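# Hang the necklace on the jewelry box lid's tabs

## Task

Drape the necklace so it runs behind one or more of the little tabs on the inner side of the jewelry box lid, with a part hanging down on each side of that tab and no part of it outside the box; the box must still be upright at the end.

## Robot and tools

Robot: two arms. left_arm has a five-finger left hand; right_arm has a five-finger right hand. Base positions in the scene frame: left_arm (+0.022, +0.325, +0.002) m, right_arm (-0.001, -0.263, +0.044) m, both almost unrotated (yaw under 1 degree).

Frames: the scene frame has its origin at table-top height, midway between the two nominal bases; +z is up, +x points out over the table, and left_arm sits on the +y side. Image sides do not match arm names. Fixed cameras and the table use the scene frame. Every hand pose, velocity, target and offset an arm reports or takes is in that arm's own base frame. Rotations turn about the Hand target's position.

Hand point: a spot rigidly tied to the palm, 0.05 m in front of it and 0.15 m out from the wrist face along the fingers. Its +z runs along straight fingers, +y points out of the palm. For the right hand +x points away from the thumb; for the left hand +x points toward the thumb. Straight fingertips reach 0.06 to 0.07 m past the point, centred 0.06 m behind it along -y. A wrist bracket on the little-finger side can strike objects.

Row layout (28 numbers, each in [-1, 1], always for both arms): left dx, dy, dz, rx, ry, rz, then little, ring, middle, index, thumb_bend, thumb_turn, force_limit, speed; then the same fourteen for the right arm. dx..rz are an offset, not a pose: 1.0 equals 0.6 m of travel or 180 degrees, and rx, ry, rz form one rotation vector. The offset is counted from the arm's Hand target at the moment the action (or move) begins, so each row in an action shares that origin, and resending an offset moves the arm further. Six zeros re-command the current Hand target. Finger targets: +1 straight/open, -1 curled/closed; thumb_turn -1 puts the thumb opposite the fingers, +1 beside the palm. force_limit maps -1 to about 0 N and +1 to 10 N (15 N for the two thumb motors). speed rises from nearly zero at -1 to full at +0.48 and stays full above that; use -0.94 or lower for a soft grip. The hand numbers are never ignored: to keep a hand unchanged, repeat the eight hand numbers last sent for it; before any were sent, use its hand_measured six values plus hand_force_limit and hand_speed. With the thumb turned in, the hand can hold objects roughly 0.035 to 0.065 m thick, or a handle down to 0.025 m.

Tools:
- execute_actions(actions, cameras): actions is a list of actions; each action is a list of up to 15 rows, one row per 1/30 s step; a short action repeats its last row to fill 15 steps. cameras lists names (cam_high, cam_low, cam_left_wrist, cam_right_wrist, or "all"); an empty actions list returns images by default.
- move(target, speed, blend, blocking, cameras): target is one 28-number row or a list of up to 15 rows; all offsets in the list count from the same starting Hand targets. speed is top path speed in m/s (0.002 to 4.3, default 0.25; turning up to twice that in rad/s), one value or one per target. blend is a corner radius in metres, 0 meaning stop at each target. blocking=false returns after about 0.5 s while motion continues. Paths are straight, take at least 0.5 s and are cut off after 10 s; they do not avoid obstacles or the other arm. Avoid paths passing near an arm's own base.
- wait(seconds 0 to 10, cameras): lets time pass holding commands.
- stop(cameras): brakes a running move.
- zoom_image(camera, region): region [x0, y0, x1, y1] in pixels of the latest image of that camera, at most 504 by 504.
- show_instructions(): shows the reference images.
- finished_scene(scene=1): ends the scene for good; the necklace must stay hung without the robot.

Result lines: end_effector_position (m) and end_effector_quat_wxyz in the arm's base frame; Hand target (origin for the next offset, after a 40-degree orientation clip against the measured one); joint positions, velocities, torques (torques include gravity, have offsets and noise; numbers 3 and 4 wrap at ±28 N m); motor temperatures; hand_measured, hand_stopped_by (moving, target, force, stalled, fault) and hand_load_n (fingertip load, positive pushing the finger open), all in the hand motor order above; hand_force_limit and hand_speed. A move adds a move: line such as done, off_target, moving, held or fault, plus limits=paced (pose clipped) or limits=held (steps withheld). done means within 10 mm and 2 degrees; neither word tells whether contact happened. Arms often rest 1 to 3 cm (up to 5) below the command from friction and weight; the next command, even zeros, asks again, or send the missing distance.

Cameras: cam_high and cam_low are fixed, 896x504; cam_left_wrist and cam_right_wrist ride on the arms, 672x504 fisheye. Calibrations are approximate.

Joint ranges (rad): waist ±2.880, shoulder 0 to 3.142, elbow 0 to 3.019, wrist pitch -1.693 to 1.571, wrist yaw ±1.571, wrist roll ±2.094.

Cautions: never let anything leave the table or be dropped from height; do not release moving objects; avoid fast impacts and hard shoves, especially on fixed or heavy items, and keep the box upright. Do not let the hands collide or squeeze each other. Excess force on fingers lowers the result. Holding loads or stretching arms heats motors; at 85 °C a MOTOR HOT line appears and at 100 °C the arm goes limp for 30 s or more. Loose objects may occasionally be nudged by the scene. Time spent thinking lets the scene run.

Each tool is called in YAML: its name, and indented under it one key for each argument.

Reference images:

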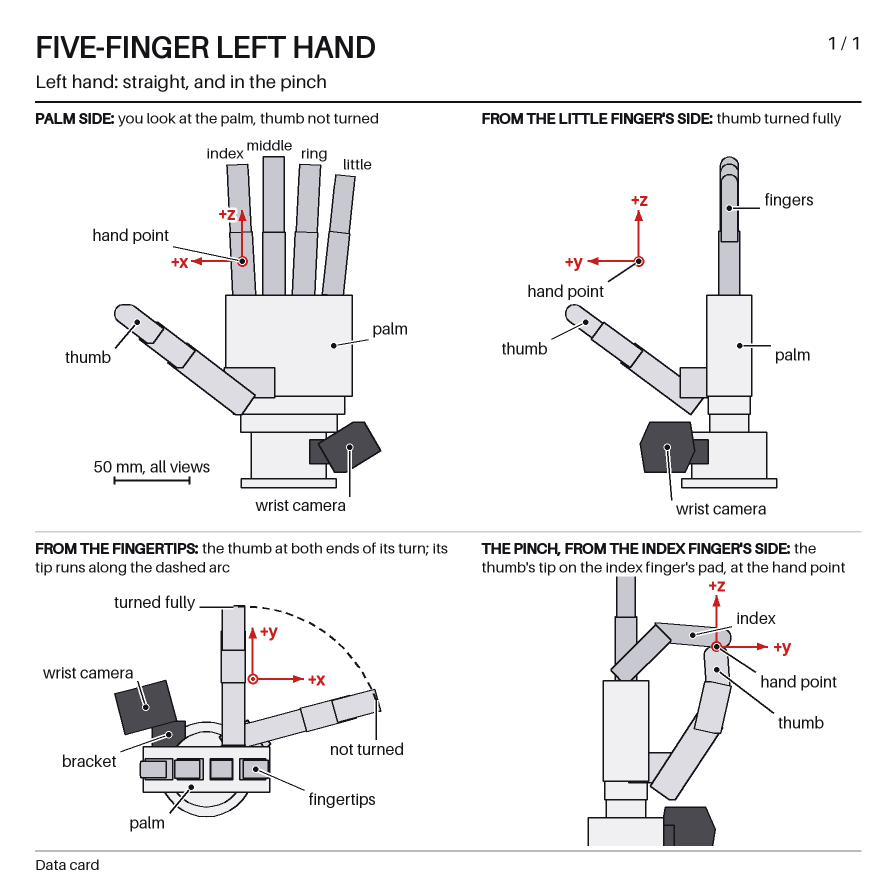

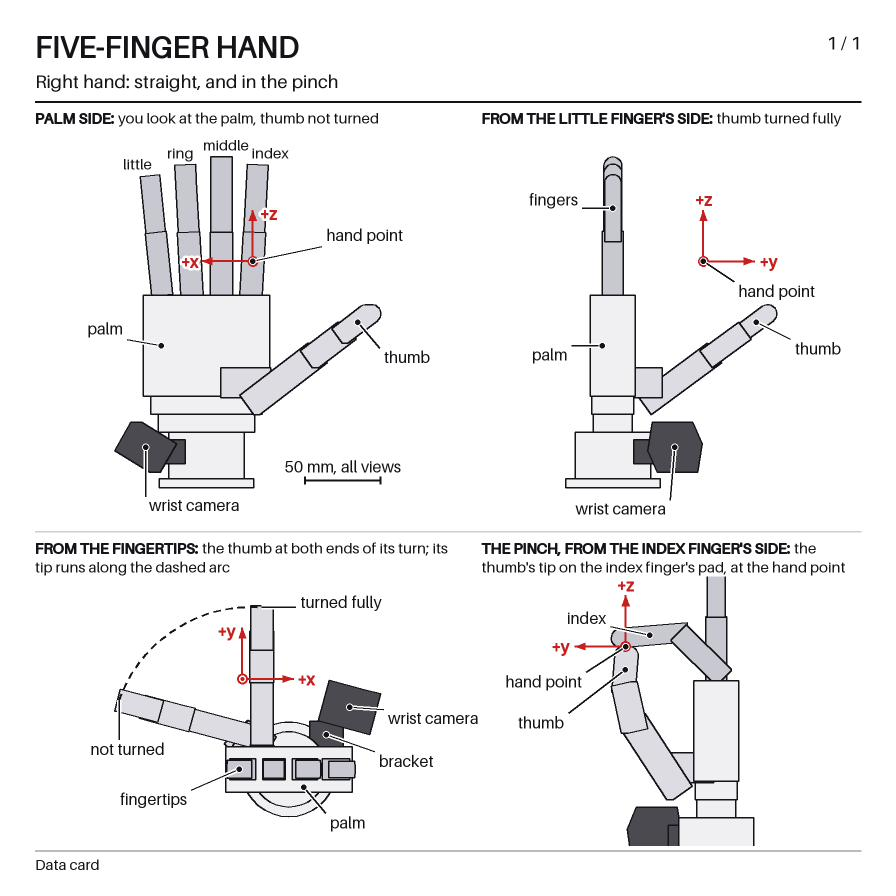

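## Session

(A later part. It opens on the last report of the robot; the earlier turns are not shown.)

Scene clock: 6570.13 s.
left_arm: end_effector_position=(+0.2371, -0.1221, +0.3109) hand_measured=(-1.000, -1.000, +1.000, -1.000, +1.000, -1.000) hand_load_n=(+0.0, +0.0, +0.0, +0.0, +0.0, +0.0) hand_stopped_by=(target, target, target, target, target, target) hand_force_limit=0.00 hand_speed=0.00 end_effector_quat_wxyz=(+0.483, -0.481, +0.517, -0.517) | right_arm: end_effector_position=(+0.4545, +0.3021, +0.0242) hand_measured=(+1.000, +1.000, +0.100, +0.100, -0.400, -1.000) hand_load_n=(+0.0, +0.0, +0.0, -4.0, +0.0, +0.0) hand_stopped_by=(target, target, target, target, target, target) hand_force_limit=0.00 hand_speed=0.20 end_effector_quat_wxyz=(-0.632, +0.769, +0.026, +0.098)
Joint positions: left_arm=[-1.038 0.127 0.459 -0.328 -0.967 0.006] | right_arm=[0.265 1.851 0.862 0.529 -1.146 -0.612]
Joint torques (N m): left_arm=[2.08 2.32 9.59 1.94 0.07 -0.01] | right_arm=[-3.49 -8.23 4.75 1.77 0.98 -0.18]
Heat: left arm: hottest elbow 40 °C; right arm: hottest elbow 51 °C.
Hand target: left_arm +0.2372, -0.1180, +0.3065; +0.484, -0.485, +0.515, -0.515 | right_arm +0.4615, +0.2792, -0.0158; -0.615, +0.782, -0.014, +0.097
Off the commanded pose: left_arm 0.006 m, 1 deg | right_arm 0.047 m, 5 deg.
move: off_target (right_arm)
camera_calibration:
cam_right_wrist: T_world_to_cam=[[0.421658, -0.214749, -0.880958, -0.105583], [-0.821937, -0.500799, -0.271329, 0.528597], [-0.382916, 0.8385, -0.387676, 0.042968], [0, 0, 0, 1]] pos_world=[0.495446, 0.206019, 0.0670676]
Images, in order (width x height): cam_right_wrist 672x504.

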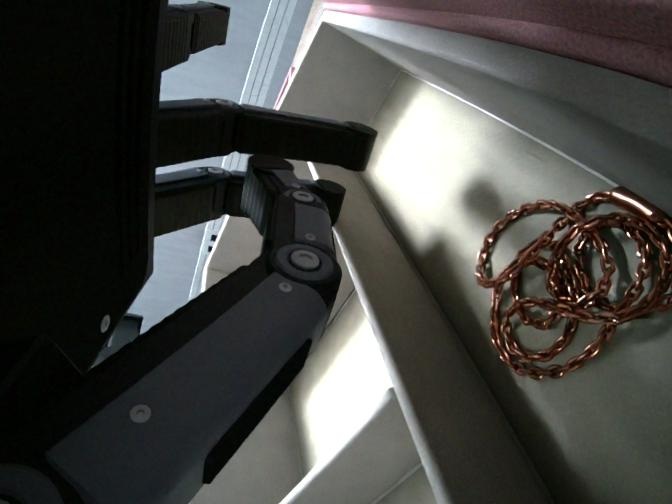

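move:
  target:
    - [0,0,0,0,0,0,-1,-1,1,-1,1,-1,0,0,0.006,0.0,0.08,0,0,0,1,1,0.1,0.1,-0.4,-1,0.0,0.2]
    - [0,0,0,0,0,0,-1,-1,1,-1,1,-1,0,0,0.013,0.0,0.07,0,0,0,1,1,0.1,0.1,-0.4,-1,0.0,0.2]
    - [0,0,0,0,0,0,-1,-1,1,-1,1,-1,0,0,0.012,0.0,-0.003,0,0,0,1,1,0.1,0.1,-0.4,-1,0.0,0.2]
  speed: 0.06
  cameras: ["cam_right_wrist"]

Scene clock: 6596.50 s.
left_arm: end_effector_position=(+0.2371, -0.1221, +0.3109) hand_measured=(-1.000, -1.000, +1.000, -1.000, +1.000, -1.000) hand_load_n=(+0.0, +0.0, +0.0, +0.0, +0.0, +0.0) hand_stopped_by=(target, target, target, target, target, target) hand_force_limit=0.00 hand_speed=0.00 end_effector_quat_wxyz=(+0.483, -0.481, +0.517, -0.517) | right_arm: end_effector_position=(+0.4492, +0.2979, +0.0227) hand_measured=(+1.000, +1.000, +0.100, +0.100, -0.400, -1.000) hand_load_n=(-0.5, +0.0, +0.0, -5.0, +0.0, +0.0) hand_stopped_by=(target, target, target, target, target, target) hand_force_limit=0.00 hand_speed=0.20 end_effector_quat_wxyz=(-0.635, +0.768, +0.020, +0.081)
Joint positions: left_arm=[-1.038 0.127 0.459 -0.328 -0.967 0.006] | right_arm=[0.255 1.853 0.862 0.507 -1.174 -0.606]
Joint torques (N m): left_arm=[2.14 2.26 9.58 1.92 0.07 -0.01] | right_arm=[-2.96 -7.3 6.22 1.98 2.02 -0.34]
Motor temperatures (°C): left_arm=[26 25 40 25 27 24] | right_arm=[26 33 46 26 27 25]
Heat: left arm: hottest elbow 40 °C; right arm: hottest elbow 46 °C.
Hand target: left_arm +0.2372, -0.1180, +0.3065; +0.484, -0.485, +0.515, -0.515 | right_arm +0.4686, +0.2794, -0.0177; -0.615, +0.782, -0.014, +0.097
Off the commanded pose: left_arm 0.006 m, 1 deg | right_arm 0.049 m, 5 deg.
move: off_target (right_arm)
camera_calibration:
cam_right_wrist: T_world_to_cam=[[0.395039, -0.203342, -0.895877, -0.0966234], [-0.823586, -0.510437, -0.247305, 0.524763], [-0.407002, 0.835527, -0.369113, 0.0551605], [0, 0, 0, 1]] pos_world=[0.492808, 0.202123, 0.0635746]
Images, in order (width x height): cam_right_wrist 672x504.

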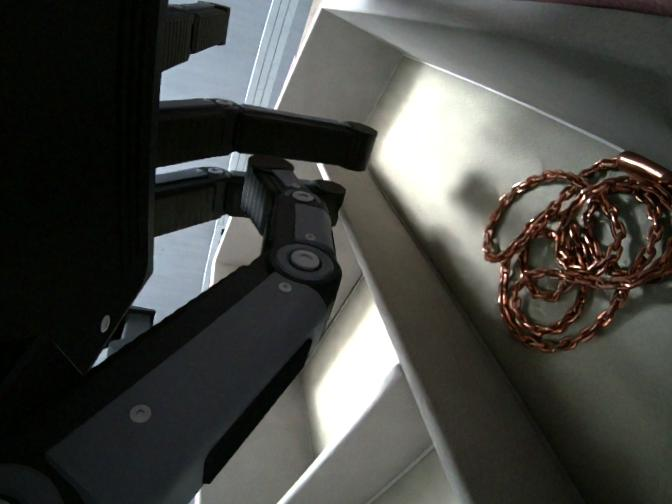

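move:
  target:
    - [0,0,0,0,0,0,-1,-1,1,-1,1,-1,0,0,0.0,0.0,0.09,0,0,0,1,1,0.1,0.1,-0.4,-1,0.0,0.2]
    - [0,0,0,0,0,0,-1,-1,1,-1,1,-1,0,0,0.015,0.01,0.09,0,0,0,1,1,0.1,0.1,-0.4,-1,0.0,0.2]
  speed: 0.1
  cameras: ["cam_right_wrist"]

Scene clock: 6632.67 s.
left_arm: end_effector_position=(+0.2371, -0.1221, +0.3109) hand_measured=(-1.000, -1.000, +1.000, -1.000, +1.000, -1.000) hand_load_n=(+0.0, +0.0, +0.0, +0.0, +0.0, +0.0) hand_stopped_by=(target, target, target, target, target, target) hand_force_limit=0.00 hand_speed=0.00 end_effector_quat_wxyz=(+0.483, -0.481, +0.517, -0.517) | right_arm: end_effector_position=(+0.4634, +0.2829, +0.0346) hand_measured=(+1.000, +1.000, +0.100, +0.100, -0.400, -1.000) hand_load_n=(+0.0, +0.0, +0.0, +0.0, +0.0, +0.0) hand_stopped_by=(target, target, target, target, target, target) hand_force_limit=0.00 hand_speed=0.20 end_effector_quat_wxyz=(-0.616, +0.782, -0.018, +0.090)
Joint positions: left_arm=[-1.038 0.127 0.459 -0.328 -0.967 0.006] | right_arm=[0.23 1.804 0.879 0.389 -1.114 -0.612]
Joint torques (N m): left_arm=[2.2 2.14 9.59 1.94 0.07 -0.02] | right_arm=[-0.32 -12.1 9.16 1.14 -0.27 -0.11]
Motor temperatures (°C): left_arm=[26 25 40 25 27 24] | right_arm=[26 31 43 26 32 25]
Heat: left arm: hottest elbow 40 °C; right arm: hottest elbow 43 °C.
Hand target: left_arm +0.2372, -0.1180, +0.3065; +0.484, -0.485, +0.515, -0.515 | right_arm +0.4776, +0.2852, +0.0363; -0.615, +0.782, -0.014, +0.097
Off the commanded pose: left_arm 0.006 m, 1 deg | right_arm 0.015 m, 1 deg.
move: off_target (right_arm)
camera_calibration:
cam_right_wrist: T_world_to_cam=[[0.344336, -0.268175, -0.89973, -0.0527106], [-0.86803, -0.456074, -0.196266, 0.535184], [-0.35771, 0.848575, -0.389827, 0.0520354], [0, 0, 0, 1]] pos_world=[0.501319, 0.185792, 0.0778981]
Images, in order (width x height): cam_right_wrist 672x504.

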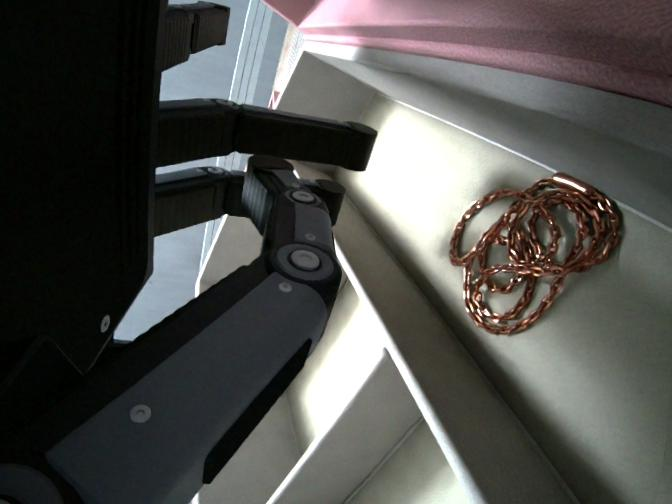

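move:
  target:
    - [0,0,0,0,0,0,-1,-1,1,-1,1,-1,0,0,-0.003,0.01,-0.055,0,0,0,1,1,0.1,0.1,-0.4,-1,0.0,0.2]
  speed: 0.06
  cameras: ["cam_right_wrist"]

Scene clock: 6671.93 s.
left_arm: end_effector_position=(+0.2371, -0.1221, +0.3109) hand_measured=(-1.000, -1.000, +1.000, -1.000, +1.000, -1.000) hand_load_n=(+0.0, +0.0, +0.0, +0.0, +0.0, +0.0) hand_stopped_by=(target, target, target, target, target, target) hand_force_limit=0.00 hand_speed=0.00 end_effector_quat_wxyz=(+0.483, -0.481, +0.517, -0.517) | right_arm: end_effector_position=(+0.4670, +0.2840, +0.0072) hand_measured=(+1.000, +1.000, +0.100, +0.100, -0.400, -1.000) hand_load_n=(-0.5, +0.0, +0.0, +0.5, +0.0, +0.0) hand_stopped_by=(target, target, target, target, target, target) hand_force_limit=0.00 hand_speed=0.20 end_effector_quat_wxyz=(-0.614, +0.783, -0.019, +0.094)
Joint positions: left_arm=[-1.038 0.127 0.459 -0.328 -0.967 0.006] | right_arm=[0.232 1.875 0.879 0.463 -1.106 -0.611]
Joint torques (N m): left_arm=[2.2 2.26 9.61 1.95 0.07 -0.02] | right_arm=[0.79 -11.87 7.84 2.18 -0.17 0.08]
Heat: left arm: hottest elbow 40 °C; right arm: hottest elbow 44 °C.
Hand target: left_arm +0.2372, -0.1180, +0.3065; +0.484, -0.485, +0.515, -0.515 | right_arm +0.4757, +0.2913, +0.0032; -0.615, +0.782, -0.014, +0.097
Off the commanded pose: left_arm 0.006 m, 1 deg | right_arm 0.012 m, 1 deg.
move: off_target (right_arm)
camera_calibration:
cam_right_wrist: T_world_to_cam=[[0.346088, -0.272875, -0.897643, -0.0778539], [-0.869866, -0.45179, -0.198039, 0.533081], [-0.351506, 0.849368, -0.393723, 0.0386256], [0, 0, 0, 1]] pos_world=[0.504231, 0.186789, 0.0508937]
Images, in order (width x height): cam_right_wrist 672x504.

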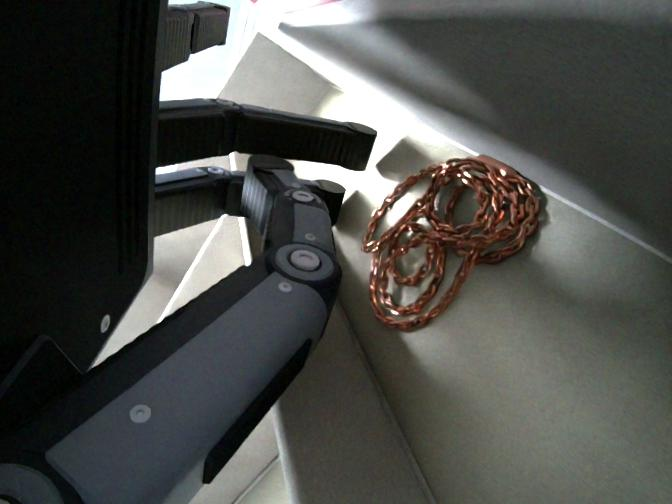

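move:
  target:
    - [0,0,0,0,0,0,-1,-1,1,-1,1,-1,0,0,-0.01,0.006,-0.038,0,0,0,1,1,0.1,0.1,-0.4,-1,0.0,0.2]
  speed: 0.06
  cameras: ["cam_right_wrist"]

Scene clock: 6681.33 s.
left_arm: end_effector_position=(+0.2371, -0.1221, +0.3109) hand_measured=(-1.000, -1.000, +1.000, -1.000, +1.000, -1.000) hand_load_n=(+0.0, +0.0, +0.0, +0.5, +0.0, +0.0) hand_stopped_by=(target, target, target, target, target, target) hand_force_limit=0.00 hand_speed=0.00 end_effector_quat_wxyz=(+0.483, -0.481, +0.517, -0.517) | right_arm: end_effector_position=(+0.4742, +0.2872, +0.0049) hand_measured=(+1.000, +1.000, +0.100, +0.100, -0.400, -1.000) hand_load_n=(+0.0, +0.0, +0.0, +0.0, +0.0, +0.0) hand_stopped_by=(target, target, target, target, target, target) hand_force_limit=0.00 hand_speed=0.20 end_effector_quat_wxyz=(-0.621, +0.776, -0.007, +0.111)
Joint positions: left_arm=[-1.038 0.127 0.459 -0.328 -0.967 0.006] | right_arm=[0.234 1.9 0.879 0.55 -1.106 -0.594]
Joint torques (N m): left_arm=[2.14 2.2 9.59 1.94 0.07 -0.01] | right_arm=[1.26 -9.82 6.04 1.78 0.28 -0.05]
Heat: left arm: hottest elbow 40 °C; right arm: hottest elbow 44 °C.
Hand target: left_arm +0.2372, -0.1180, +0.3065; +0.484, -0.485, +0.515, -0.515 | right_arm +0.4698, +0.2949, -0.0195; -0.615, +0.782, -0.014, +0.097
Off the commanded pose: left_arm 0.006 m, 1 deg | right_arm 0.026 m, 2 deg.
move: off_target (right_arm)
camera_calibration:
cam_right_wrist: T_world_to_cam=[[0.384577, -0.258217, -0.886242, -0.10402], [-0.860996, -0.446524, -0.243521, 0.534852], [-0.332847, 0.856703, -0.394047, 0.0265763], [0, 0, 0, 1]] pos_world=[0.509355, 0.189197, 0.0485333]
Images, in order (width x height): cam_right_wrist 672x504.

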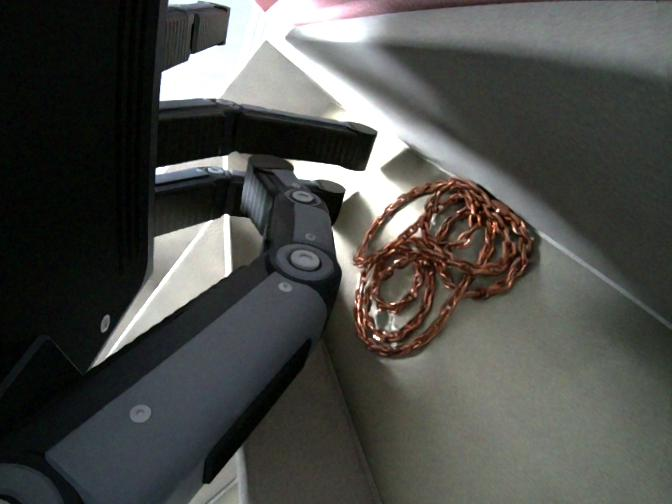

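move:
  target:
    - [0,0,0,0,0,0,-1,-1,1,-1,1,-1,0,0,-0.02,0.0,0.04,0,0,0,1,1,0.1,0.1,-0.4,-1,0.0,0.2]
    - [0,0,0,0,0,0,-1,-1,1,-1,1,-1,0,0,-0.026,0.0,0.003,0,0,0,1,1,0.1,0.1,-0.4,-1,0.0,0.2]
  speed: 0.06
  cameras: ["cam_right_wrist"]

Scene clock: 6695.63 s.
left_arm: end_effector_position=(+0.2371, -0.1221, +0.3109) hand_measured=(-1.000, -1.000, +1.000, -1.000, +1.000, -1.000) hand_load_n=(+0.0, +0.0, +0.0, +0.0, +0.0, +0.0) hand_stopped_by=(target, target, target, target, target, target) hand_force_limit=0.00 hand_speed=0.00 end_effector_quat_wxyz=(+0.483, -0.481, +0.517, -0.517) | right_arm: end_effector_position=(+0.4651, +0.2907, +0.0044) hand_measured=(+1.000, +1.000, +0.100, +0.100, -0.400, -1.000) hand_load_n=(+0.0, +0.0, +0.0, +0.0, +0.0, +0.0) hand_stopped_by=(target, target, target, target, target, target) hand_force_limit=0.00 hand_speed=0.20 end_effector_quat_wxyz=(-0.619, +0.777, -0.005, +0.116)
Joint positions: left_arm=[-1.038 0.127 0.459 -0.328 -0.967 0.006] | right_arm=[0.248 1.885 0.85 0.573 -1.088 -0.594]
Joint torques (N m): left_arm=[2.14 2.26 9.59 1.91 0.07 -0.01] | right_arm=[0.62 -10.34 4.77 2.07 -0.17 0.08]
Heat: left arm: hottest elbow 40 °C; right arm: hottest elbow 44 °C.
Hand target: left_arm +0.2372, -0.1180, +0.3065; +0.484, -0.485, +0.515, -0.515 | right_arm +0.4543, +0.2949, -0.0175; -0.615, +0.782, -0.014, +0.097
Off the commanded pose: left_arm 0.006 m, 1 deg | right_arm 0.025 m, 2 deg.
move: off_target (right_arm)
camera_calibration:
cam_right_wrist: T_world_to_cam=[[0.392857, -0.264159, -0.880842, -0.102145], [-0.859547, -0.445944, -0.249624, 0.527612], [-0.326866, 0.855193, -0.402249, 0.0181355], [0, 0, 0, 1]] pos_world=[0.499564, 0.192793, 0.0490262]
Images, in order (width x height): cam_right_wrist 672x504.

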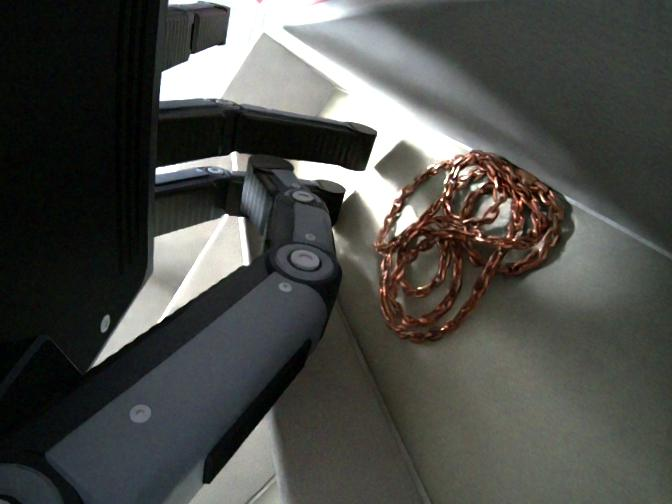

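zoom_image:
  camera: "cam_right_wrist"
  region: [220, 60, 480, 320]

Scaled by 1.938 from the camera's 672x504 image, which has a finer 960x720 frame.

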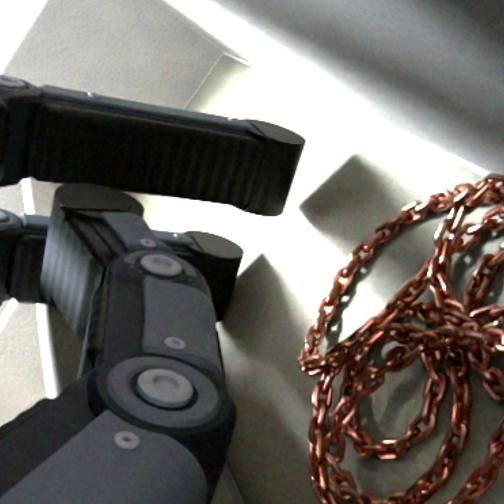

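execute_actions:
  actions: []

zoom_image:
  camera: "cam_high"
  region: [350, 90, 550, 230]

zoom_image:
  camera: "cam_low"
  region: [540, 120, 820, 350]

Scene clock: 6747.40 s.
left_arm: end_effector_position=(+0.2371, -0.1221, +0.3109) hand_measured=(-1.000, -1.000, +1.000, -1.000, +1.000, -1.000) hand_load_n=(+0.0, +0.0, +0.0, +0.0, +0.0, +0.0) hand_stopped_by=(target, target, target, target, target, target) hand_force_limit=0.00 hand_speed=0.00 end_effector_quat_wxyz=(+0.483, -0.481, +0.517, -0.517) | right_arm: end_effector_position=(+0.4650, +0.2906, +0.0043) hand_measured=(+1.000, +1.000, +0.100, +0.100, -0.400, -1.000) hand_load_n=(+0.0, +0.0, +0.0, +0.0, +0.0, +0.0) hand_stopped_by=(target, target, target, target, target, target) hand_force_limit=0.00 hand_speed=0.20 end_effector_quat_wxyz=(-0.619, +0.777, -0.005, +0.115)
Joint positions: left_arm=[-1.038 0.127 0.459 -0.328 -0.967 0.006] | right_arm=[0.248 1.886 0.85 0.573 -1.088 -0.594]
Joint velocities: within noise
Joint torques (N m): left_arm=[2.14 2.26 9.59 1.92 0.07 -0.01] | right_arm=[1.26 -10.4 4.71 2.02 -0.2 0.05]
Motor temperatures (°C): left_arm=[26 25 40 25 27 24] | right_arm=[26 32 40 26 28 25]
Heat: left arm: hottest elbow 40 °C; right arm: hottest elbow 40 °C.
Hand target: left_arm +0.2372, -0.1180, +0.3065; +0.484, -0.485, +0.515, -0.515 | right_arm +0.4543, +0.2948, -0.0177; -0.615, +0.782, -0.014, +0.097
Off the commanded pose: left_arm 0.006 m, 1 deg | right_arm 0.025 m, 2 deg.
camera_calibration:
cam_left_wrist: T_world_to_cam=[[-0.0994303, -0.249853, 0.963165, -0.316452], [-0.5877, -0.766346, -0.259466, 0.122445], [0.802946, -0.591851, -0.0706405, -0.124595], [0, 0, 0, 1]] pos_world=[0.140539, -0.0589727, 0.327765]
cam_right_wrist: T_world_to_cam=[[0.392521, -0.26423, -0.880971, -0.102133], [-0.859652, -0.44594, -0.249272, 0.527596], [-0.326995, 0.855173, -0.402187, 0.0181203], [0, 0, 0, 1]] pos_world=[0.499563, 0.192793, 0.048826]

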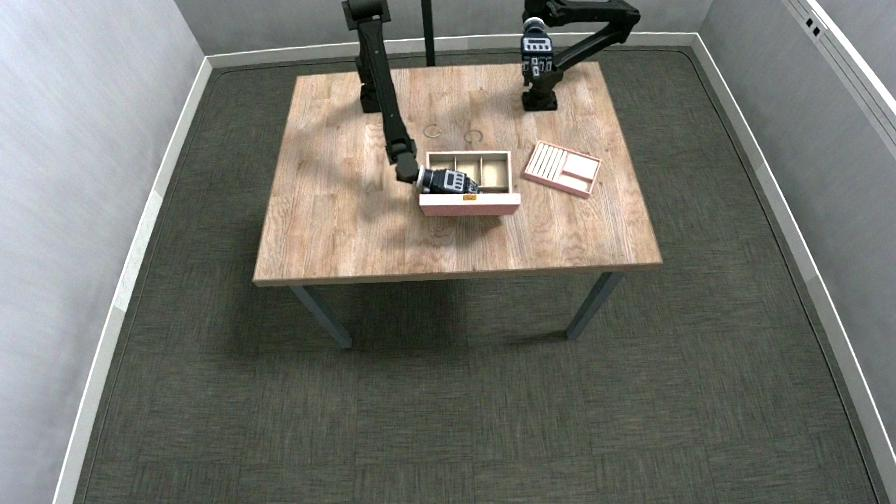

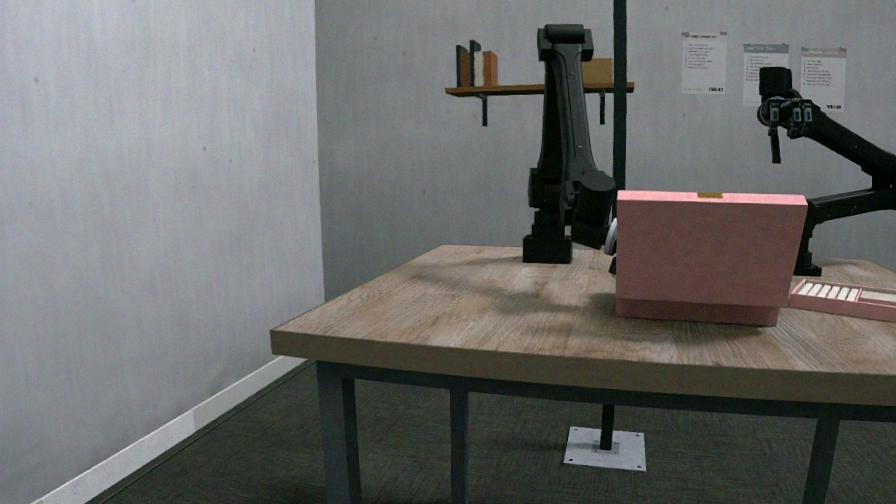

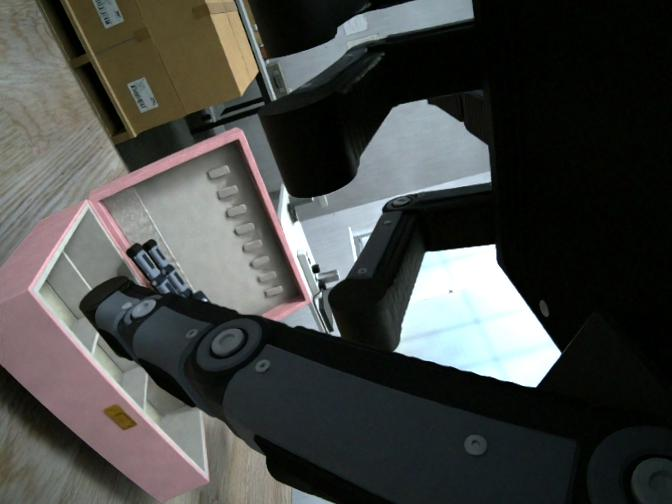

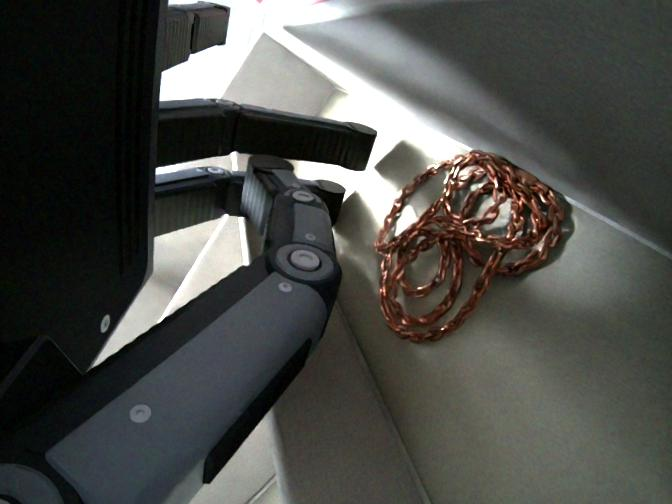

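Scaled by 2.520 from the camera's 896x504 image, which has a finer 1280x720 frame.

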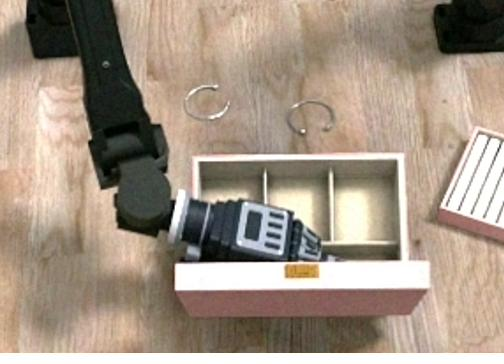

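Scaled by 1.800 from the camera's 896x504 image, which has a finer 1280x720 frame.

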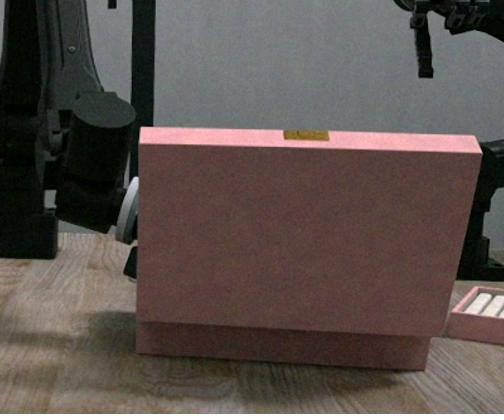

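move:
  target:
    - [0,0,0,0,0,0,-1,-1,1,-1,1,-1,0,0,-0.01,0.0,0.04,0,0,0,1,1,0.1,0.1,-0.4,-1,0.0,0.2]
    - [0,0,0,0,0,0,-1,-1,1,-1,1,-1,0,0,-0.02,0.0,0.1,0,0,0,1,1,0.1,0.1,-0.4,-1,0.0,0.2]
  speed: 0.03
  cameras: ["all"]

zoom_image:
  camera: "cam_high"
  region: [350, 90, 550, 230]

zoom_image:
  camera: "cam_low"
  region: [540, 120, 820, 350]

Scene clock: 6764.77 s.
left_arm: end_effector_position=(+0.2371, -0.1221, +0.3109) hand_measured=(-1.000, -1.000, +1.000, -1.000, +1.000, -1.000) hand_load_n=(+0.0, +0.0, +0.0, +0.0, +0.0, +0.0) hand_stopped_by=(target, target, target, target, target, target) hand_force_limit=0.00 hand_speed=0.00 end_effector_quat_wxyz=(+0.483, -0.481, +0.517, -0.517) | right_arm: end_effector_position=(+0.4448, +0.2895, +0.0386) hand_measured=(+1.000, +1.000, +0.100, +0.100, -0.400, -1.000) hand_load_n=(+0.0, +0.0, +0.0, +0.0, +0.0, +0.0) hand_stopped_by=(target, target, target, target, target, target) hand_force_limit=0.00 hand_speed=0.20 end_effector_quat_wxyz=(-0.614, +0.782, -0.017, +0.101)
Joint positions: left_arm=[-1.038 0.127 0.459 -0.328 -0.967 0.006] | right_arm=[0.257 1.761 0.815 0.452 -1.077 -0.584]
Joint torques (N m): left_arm=[2.08 2.2 9.59 1.95 0.07 -0.01] | right_arm=[0.62 -13.33 6.38 1.18 -0.4 0.05]
Heat: left arm: hottest elbow 40 °C; right arm: hottest elbow 40 °C.
Hand target: left_arm +0.2372, -0.1180, +0.3065; +0.484, -0.485, +0.515, -0.515 | right_arm +0.4423, +0.2948, +0.0424; -0.615, +0.782, -0.014, +0.097
Off the commanded pose: left_arm 0.006 m, 1 deg | right_arm 0.007 m, 1 deg.
move: done
camera_calibration:
cam_left_wrist: T_world_to_cam=[[-0.0994303, -0.249853, 0.963165, -0.316452], [-0.5877, -0.766346, -0.259466, 0.122445], [0.802946, -0.591851, -0.0706405, -0.124595], [0, 0, 0, 1]] pos_world=[0.140539, -0.0589727, 0.327765]
cam_right_wrist: T_world_to_cam=[[0.357301, -0.274663, -0.892691, -0.0451353], [-0.869737, -0.446219, -0.210821, 0.521381], [-0.340431, 0.851733, -0.398319, 0.0330686], [0, 0, 0, 1]] pos_world=[0.480849, 0.192088, 0.082798]

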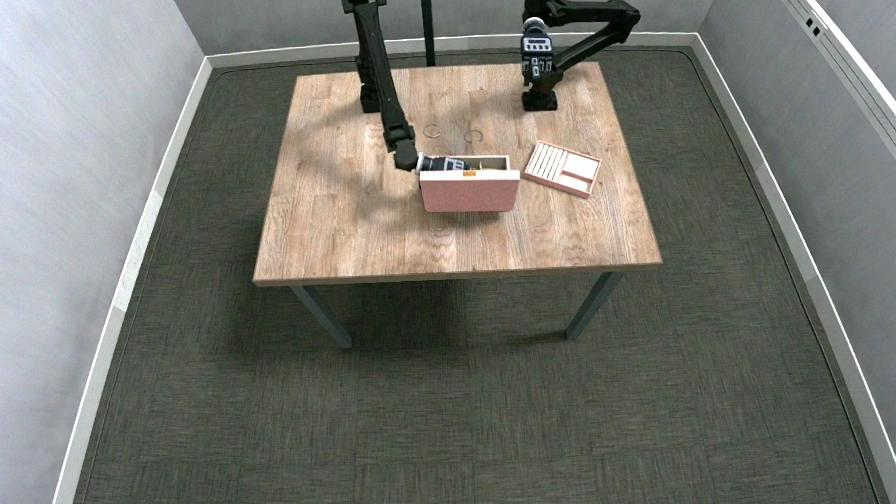

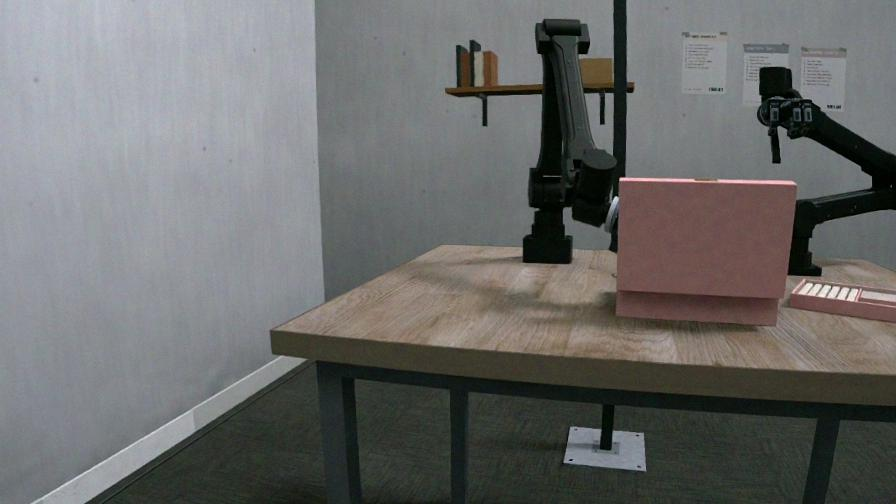

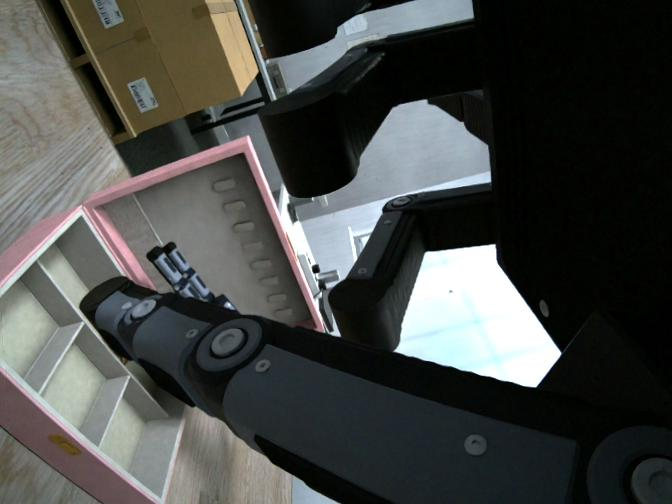

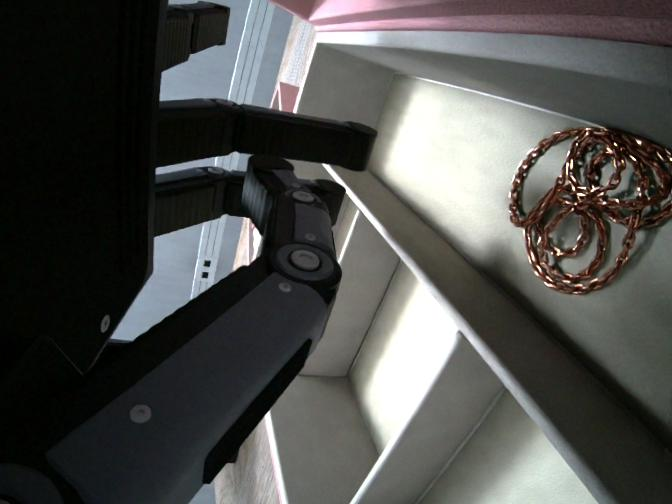

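Scaled by 2.520 from the camera's 896x504 image, which has a finer 1280x720 frame.

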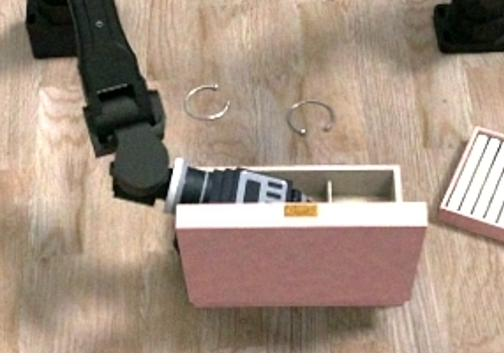

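Scaled by 1.800 from the camera's 896x504 image, which has a finer 1280x720 frame.

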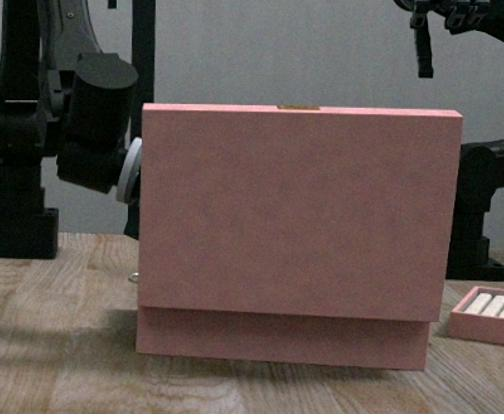

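move:
  target:
    - [0,0,0,0,0,0,-1,-1,1,-1,1,-1,0,0,-0.02,0.0,0.13,0,0,0,1,1,0.1,0.1,-0.4,-1,0.0,0.2]
    - [0,0,0,0,0,0,-1,-1,1,-1,1,-1,0,0,0.0,0.035,0.11,0.0102,0.0625,-0.478,0.1,0.1,0.1,0.1,-0.4,-1,0.0,0.2]
  speed: 0.12
  cameras: ["cam_right_wrist"]

Scene clock: 6955.33 s.
left_arm: end_effector_position=(+0.2371, -0.1221, +0.3109) hand_measured=(-1.000, -1.000, +1.000, -1.000, +1.000, -1.000) hand_load_n=(+0.0, +0.0, +0.0, +0.0, +0.0, +0.0) hand_stopped_by=(target, target, target, target, target, target) hand_force_limit=0.00 hand_speed=0.00 end_effector_quat_wxyz=(+0.483, -0.481, +0.517, -0.517) | right_arm: end_effector_position=(+0.4346, +0.3005, +0.0994) hand_measured=(+0.100, +0.100, +0.100, +0.100, -0.400, -1.000) hand_load_n=(+0.0, +0.0, +0.0, +0.0, +0.0, +0.0) hand_stopped_by=(target, target, target, target, target, target) hand_force_limit=0.00 hand_speed=0.20 end_effector_quat_wxyz=(-0.382, +0.563, -0.598, +0.424)
Joint positions: left_arm=[-1.038 0.127 0.459 -0.328 -0.967 0.006] | right_arm=[0.808 1.449 0.726 0.189 0.816 0.385]
Joint torques (N m): left_arm=[2.2 2.2 9.59 1.91 0.07 -0.01] | right_arm=[0.91 -8.12 10.89 1.22 0.62 0.14]
Heat: left arm: hottest elbow 40 °C; right arm: hottest elbow 42 °C.
Hand target: left_arm +0.2372, -0.1180, +0.3065; +0.484, -0.485, +0.515, -0.515 | right_arm +0.4421, +0.3159, +0.1082; -0.391, +0.559, -0.599, +0.420
Off the commanded pose: left_arm 0.006 m, 1 deg | right_arm 0.019 m, 1 deg.
move: off_target (right_arm); target 2's new numbers were sent with right_arm's hand 0.019 m and 1 deg from that target
camera_calibration:
cam_right_wrist: T_world_to_cam=[[-0.355041, -0.261797, -0.897446, 0.322015], [-0.520652, 0.852697, -0.0427662, -0.0285413], [0.776445, 0.452073, -0.439047, -0.316778], [0, 0, 0, 1]] pos_world=[0.345429, 0.251846, 0.148689]
Images, in order (width x height): cam_right_wrist 672x504.

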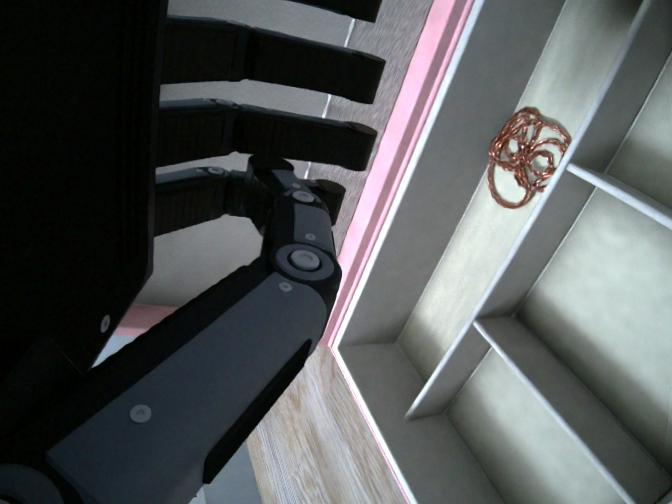

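move:
  target: [0,0,0,0,0,0,-1,-1,1,-1,1,-1,0,0,0.047,0.016,-0.11,0,0,0,0.1,0.1,0.1,0.1,-0.4,-1,0.0,0.2]
  speed: 0.1
  cameras: ["cam_right_wrist"]

Scene clock: 6994.53 s.
left_arm: end_effector_position=(+0.2371, -0.1221, +0.3109) hand_measured=(-1.000, -1.000, +1.000, -1.000, +1.000, -1.000) hand_load_n=(+0.0, +0.0, +0.0, +0.0, +0.0, +0.0) hand_stopped_by=(target, target, target, target, target, target) hand_force_limit=0.00 hand_speed=0.00 end_effector_quat_wxyz=(+0.483, -0.481, +0.517, -0.517) | right_arm: end_effector_position=(+0.4548, +0.3176, +0.0336) hand_measured=(+0.100, +0.100, +0.100, +0.100, -0.400, -1.000) hand_load_n=(+0.0, +0.0, -0.5, +0.0, +0.0, +0.0) hand_stopped_by=(target, target, target, target, target, target) hand_force_limit=0.00 hand_speed=0.20 end_effector_quat_wxyz=(-0.380, +0.568, -0.599, +0.417)
Joint positions: left_arm=[-1.038 0.127 0.459 -0.328 -0.967 0.006] | right_arm=[0.796 1.66 0.746 0.371 0.792 0.385]
Joint torques (N m): left_arm=[2.2 2.2 9.61 1.95 0.07 -0.01] | right_arm=[-0.91 -10.23 9.14 2.51 0.45 -0.1]
Motor temperatures (°C): left_arm=[26 25 40 25 27 24] | right_arm=[26 33 48 25 27 25]
Heat: left arm: hottest elbow 40 °C; right arm: hottest elbow 48 °C.
Hand target: left_arm +0.2372, -0.1180, +0.3065; +0.484, -0.485, +0.515, -0.515 | right_arm +0.4705, +0.3255, +0.0423; -0.391, +0.559, -0.599, +0.420
Off the commanded pose: left_arm 0.006 m, 1 deg | right_arm 0.019 m, 2 deg.
move: off_target (right_arm)
camera_calibration:
cam_right_wrist: T_world_to_cam=[[-0.366329, -0.262612, -0.892658, 0.279893], [-0.527712, 0.848777, -0.0331403, -0.0312972], [0.76637, 0.458926, -0.449515, -0.366274], [0, 0, 0, 1]] pos_world=[0.366719, 0.26816, 0.0841651]
Images, in order (width x height): cam_right_wrist 672x504.

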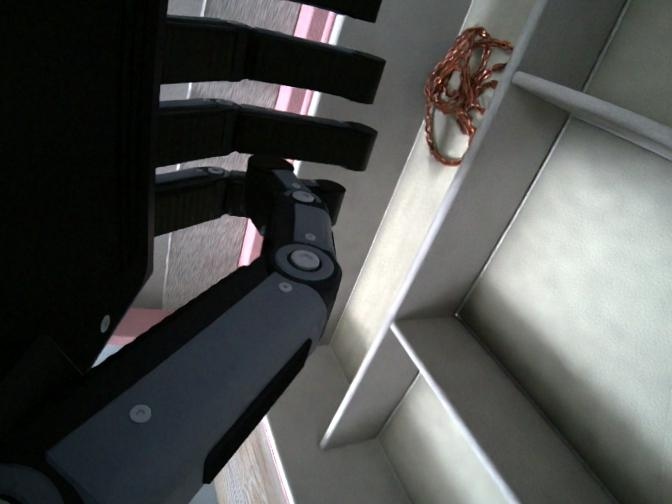

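move:
  target:
    - [0,0,0,0,0,0,-1,-1,1,-1,1,-1,0,0,0.016,-0.0375,0.015,0,0,0,0.1,0.1,0.1,0.1,-0.4,-1,0.0,0.2]
    - [0,0,0,0,0,0,-1,-1,1,-1,1,-1,0,0,0.012,-0.0375,-0.065,0,0,0,0.1,0.1,0.1,0.1,-0.4,-1,0.0,0.2]
  speed: 0.08
  cameras: ["cam_right_wrist","cam_high"]

Scene clock: 7022.13 s.
left_arm: end_effector_position=(+0.2371, -0.1221, +0.3109) hand_measured=(-1.000, -1.000, +1.000, -1.000, +1.000, -1.000) hand_load_n=(+0.0, +0.0, +0.0, +0.0, +0.0, +0.0) hand_stopped_by=(target, target, target, target, target, target) hand_force_limit=0.00 hand_speed=0.00 end_effector_quat_wxyz=(+0.483, -0.481, +0.517, -0.517) | right_arm: end_effector_position=(+0.4750, +0.3060, +0.0144) hand_measured=(+0.100, +0.100, +0.100, +0.100, -0.400, -1.000) hand_load_n=(+0.0, +0.0, -3.0, -1.5, +0.0, +0.0) hand_stopped_by=(target, target, target, target, target, target) hand_force_limit=0.00 hand_speed=0.20 end_effector_quat_wxyz=(-0.396, +0.557, -0.599, +0.417)
Joint positions: left_arm=[-1.038 0.127 0.459 -0.328 -0.967 0.006] | right_arm=[0.743 1.736 0.731 0.528 0.746 0.348]
Joint torques (N m): left_arm=[2.14 2.2 9.58 1.94 0.07 -0.01] | right_arm=[-0.73 -9.11 6.04 2.62 0.47 -0.08]
Heat: left arm: hottest elbow 40 °C; right arm: hottest elbow 49 °C.
Hand target: left_arm +0.2372, -0.1180, +0.3065; +0.484, -0.485, +0.515, -0.515 | right_arm +0.4776, +0.3030, +0.0033; -0.391, +0.559, -0.599, +0.420
Off the commanded pose: left_arm 0.006 m, 1 deg | right_arm 0.012 m, 1 deg.
move: off_target (right_arm)
camera_calibration:
cam_right_wrist: T_world_to_cam=[[-0.339966, -0.238924, -0.909581, 0.247558], [-0.527309, 0.849276, -0.025996, -0.0119189], [0.778697, 0.470792, -0.414712, -0.3951], [0, 0, 0, 1]] pos_world=[0.385539, 0.25528, 0.0610117]
Images, in order (width x height): cam_high 896x504, cam_right_wrist 672x504.

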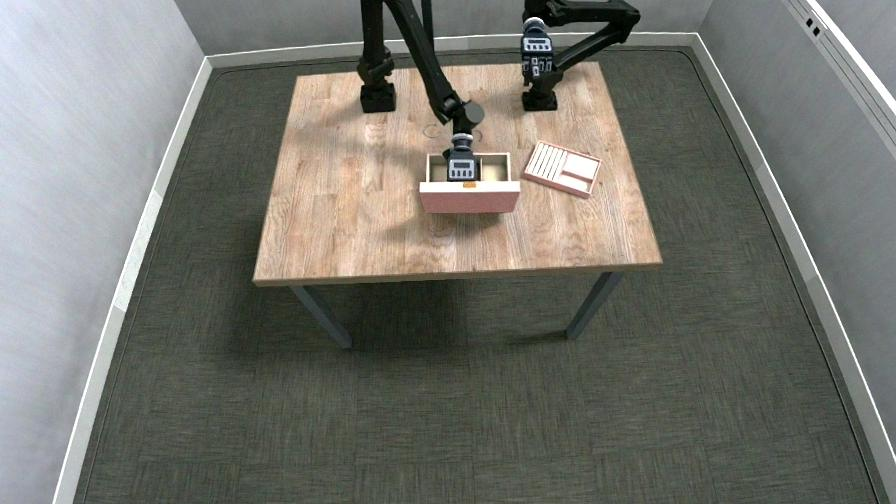

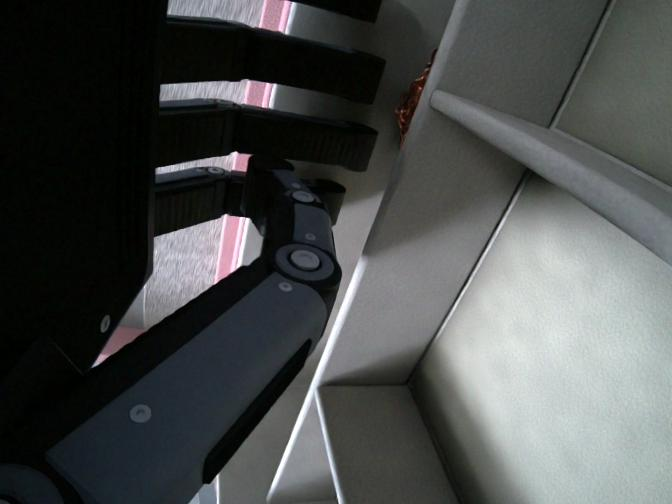

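move:
  target:
    - [0,0,0,0,0,0,-1,-1,1,-1,1,-1,0,0,-0.01,-0.008,0.03,0,0,0,0.1,0.1,0.1,0.1,-0.4,-1,0.0,0.2]
    - [0,0,0,0,0,0,-1,-1,1,-1,1,-1,0,0,-0.02,-0.016,0.03,0,0,0,0.1,0.1,0.1,0.1,-0.4,-1,0.0,0.2]
    - [0,0,0,0,0,0,-1,-1,1,-1,1,-1,0,0,-0.025,-0.016,0.0,0,0,0,0.1,0.1,0.1,0.1,-0.4,-1,0.0,0.2]
  speed: 0.04
  cameras: ["cam_right_wrist","cam_high"]

Scene clock: 7031.13 s.
left_arm: end_effector_position=(+0.2371, -0.1221, +0.3109) hand_measured=(-1.000, -1.000, +1.000, -1.000, +1.000, -1.000) hand_load_n=(+0.0, +0.0, +0.0, +0.0, +0.0, +0.0) hand_stopped_by=(target, target, target, target, target, target) hand_force_limit=0.00 hand_speed=0.00 end_effector_quat_wxyz=(+0.483, -0.481, +0.517, -0.517) | right_arm: end_effector_position=(+0.4627, +0.2950, +0.0097) hand_measured=(+0.100, +0.100, +0.100, +0.100, -0.400, -1.000) hand_load_n=(+0.0, +0.0, +0.0, +0.0, +0.0, +0.0) hand_stopped_by=(target, target, target, target, target, target) hand_force_limit=0.00 hand_speed=0.20 end_effector_quat_wxyz=(-0.392, +0.559, -0.599, +0.419)
Joint positions: left_arm=[-1.038 0.127 0.459 -0.328 -0.967 0.006] | right_arm=[0.745 1.718 0.686 0.546 0.75 0.348]
Joint torques (N m): left_arm=[2.14 2.2 9.59 1.94 0.07 -0.01] | right_arm=[-0.38 -9.93 5.42 2.59 0.59 -0.01]
Heat: left arm: hottest elbow 40 °C; right arm: hottest elbow 48 °C.
Hand target: left_arm +0.2372, -0.1180, +0.3065; +0.484, -0.485, +0.515, -0.515 | right_arm +0.4626, +0.2933, +0.0033; -0.391, +0.558, -0.599, +0.420
Off the commanded pose: left_arm 0.006 m, 1 deg | right_arm 0.007 m, 0 deg.
move: done
camera_calibration:
cam_right_wrist: T_world_to_cam=[[-0.344796, -0.244786, -0.906198, 0.240298], [-0.525919, 0.850023, -0.0295071, -0.0100355], [0.777512, 0.466413, -0.421822, -0.380393], [0, 0, 0, 1]] pos_world=[0.373336, 0.244772, 0.0570039]
Images, in order (width x height): cam_high 896x504, cam_right_wrist 672x504.

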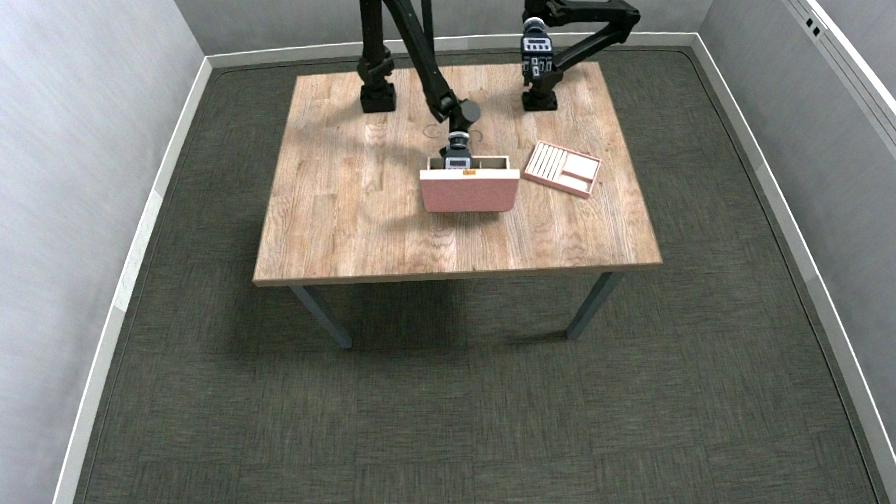

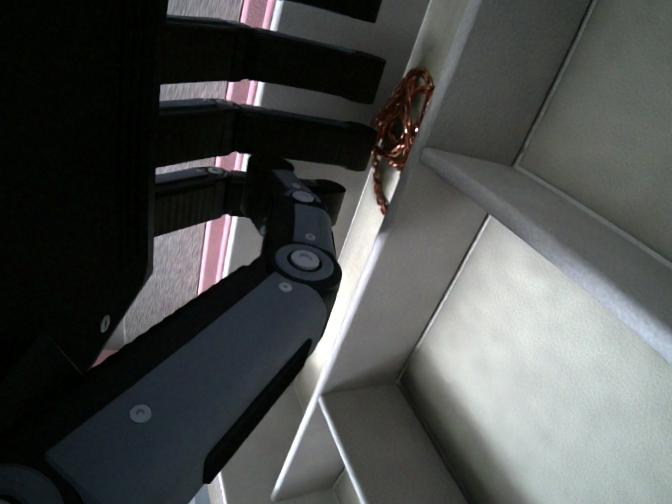

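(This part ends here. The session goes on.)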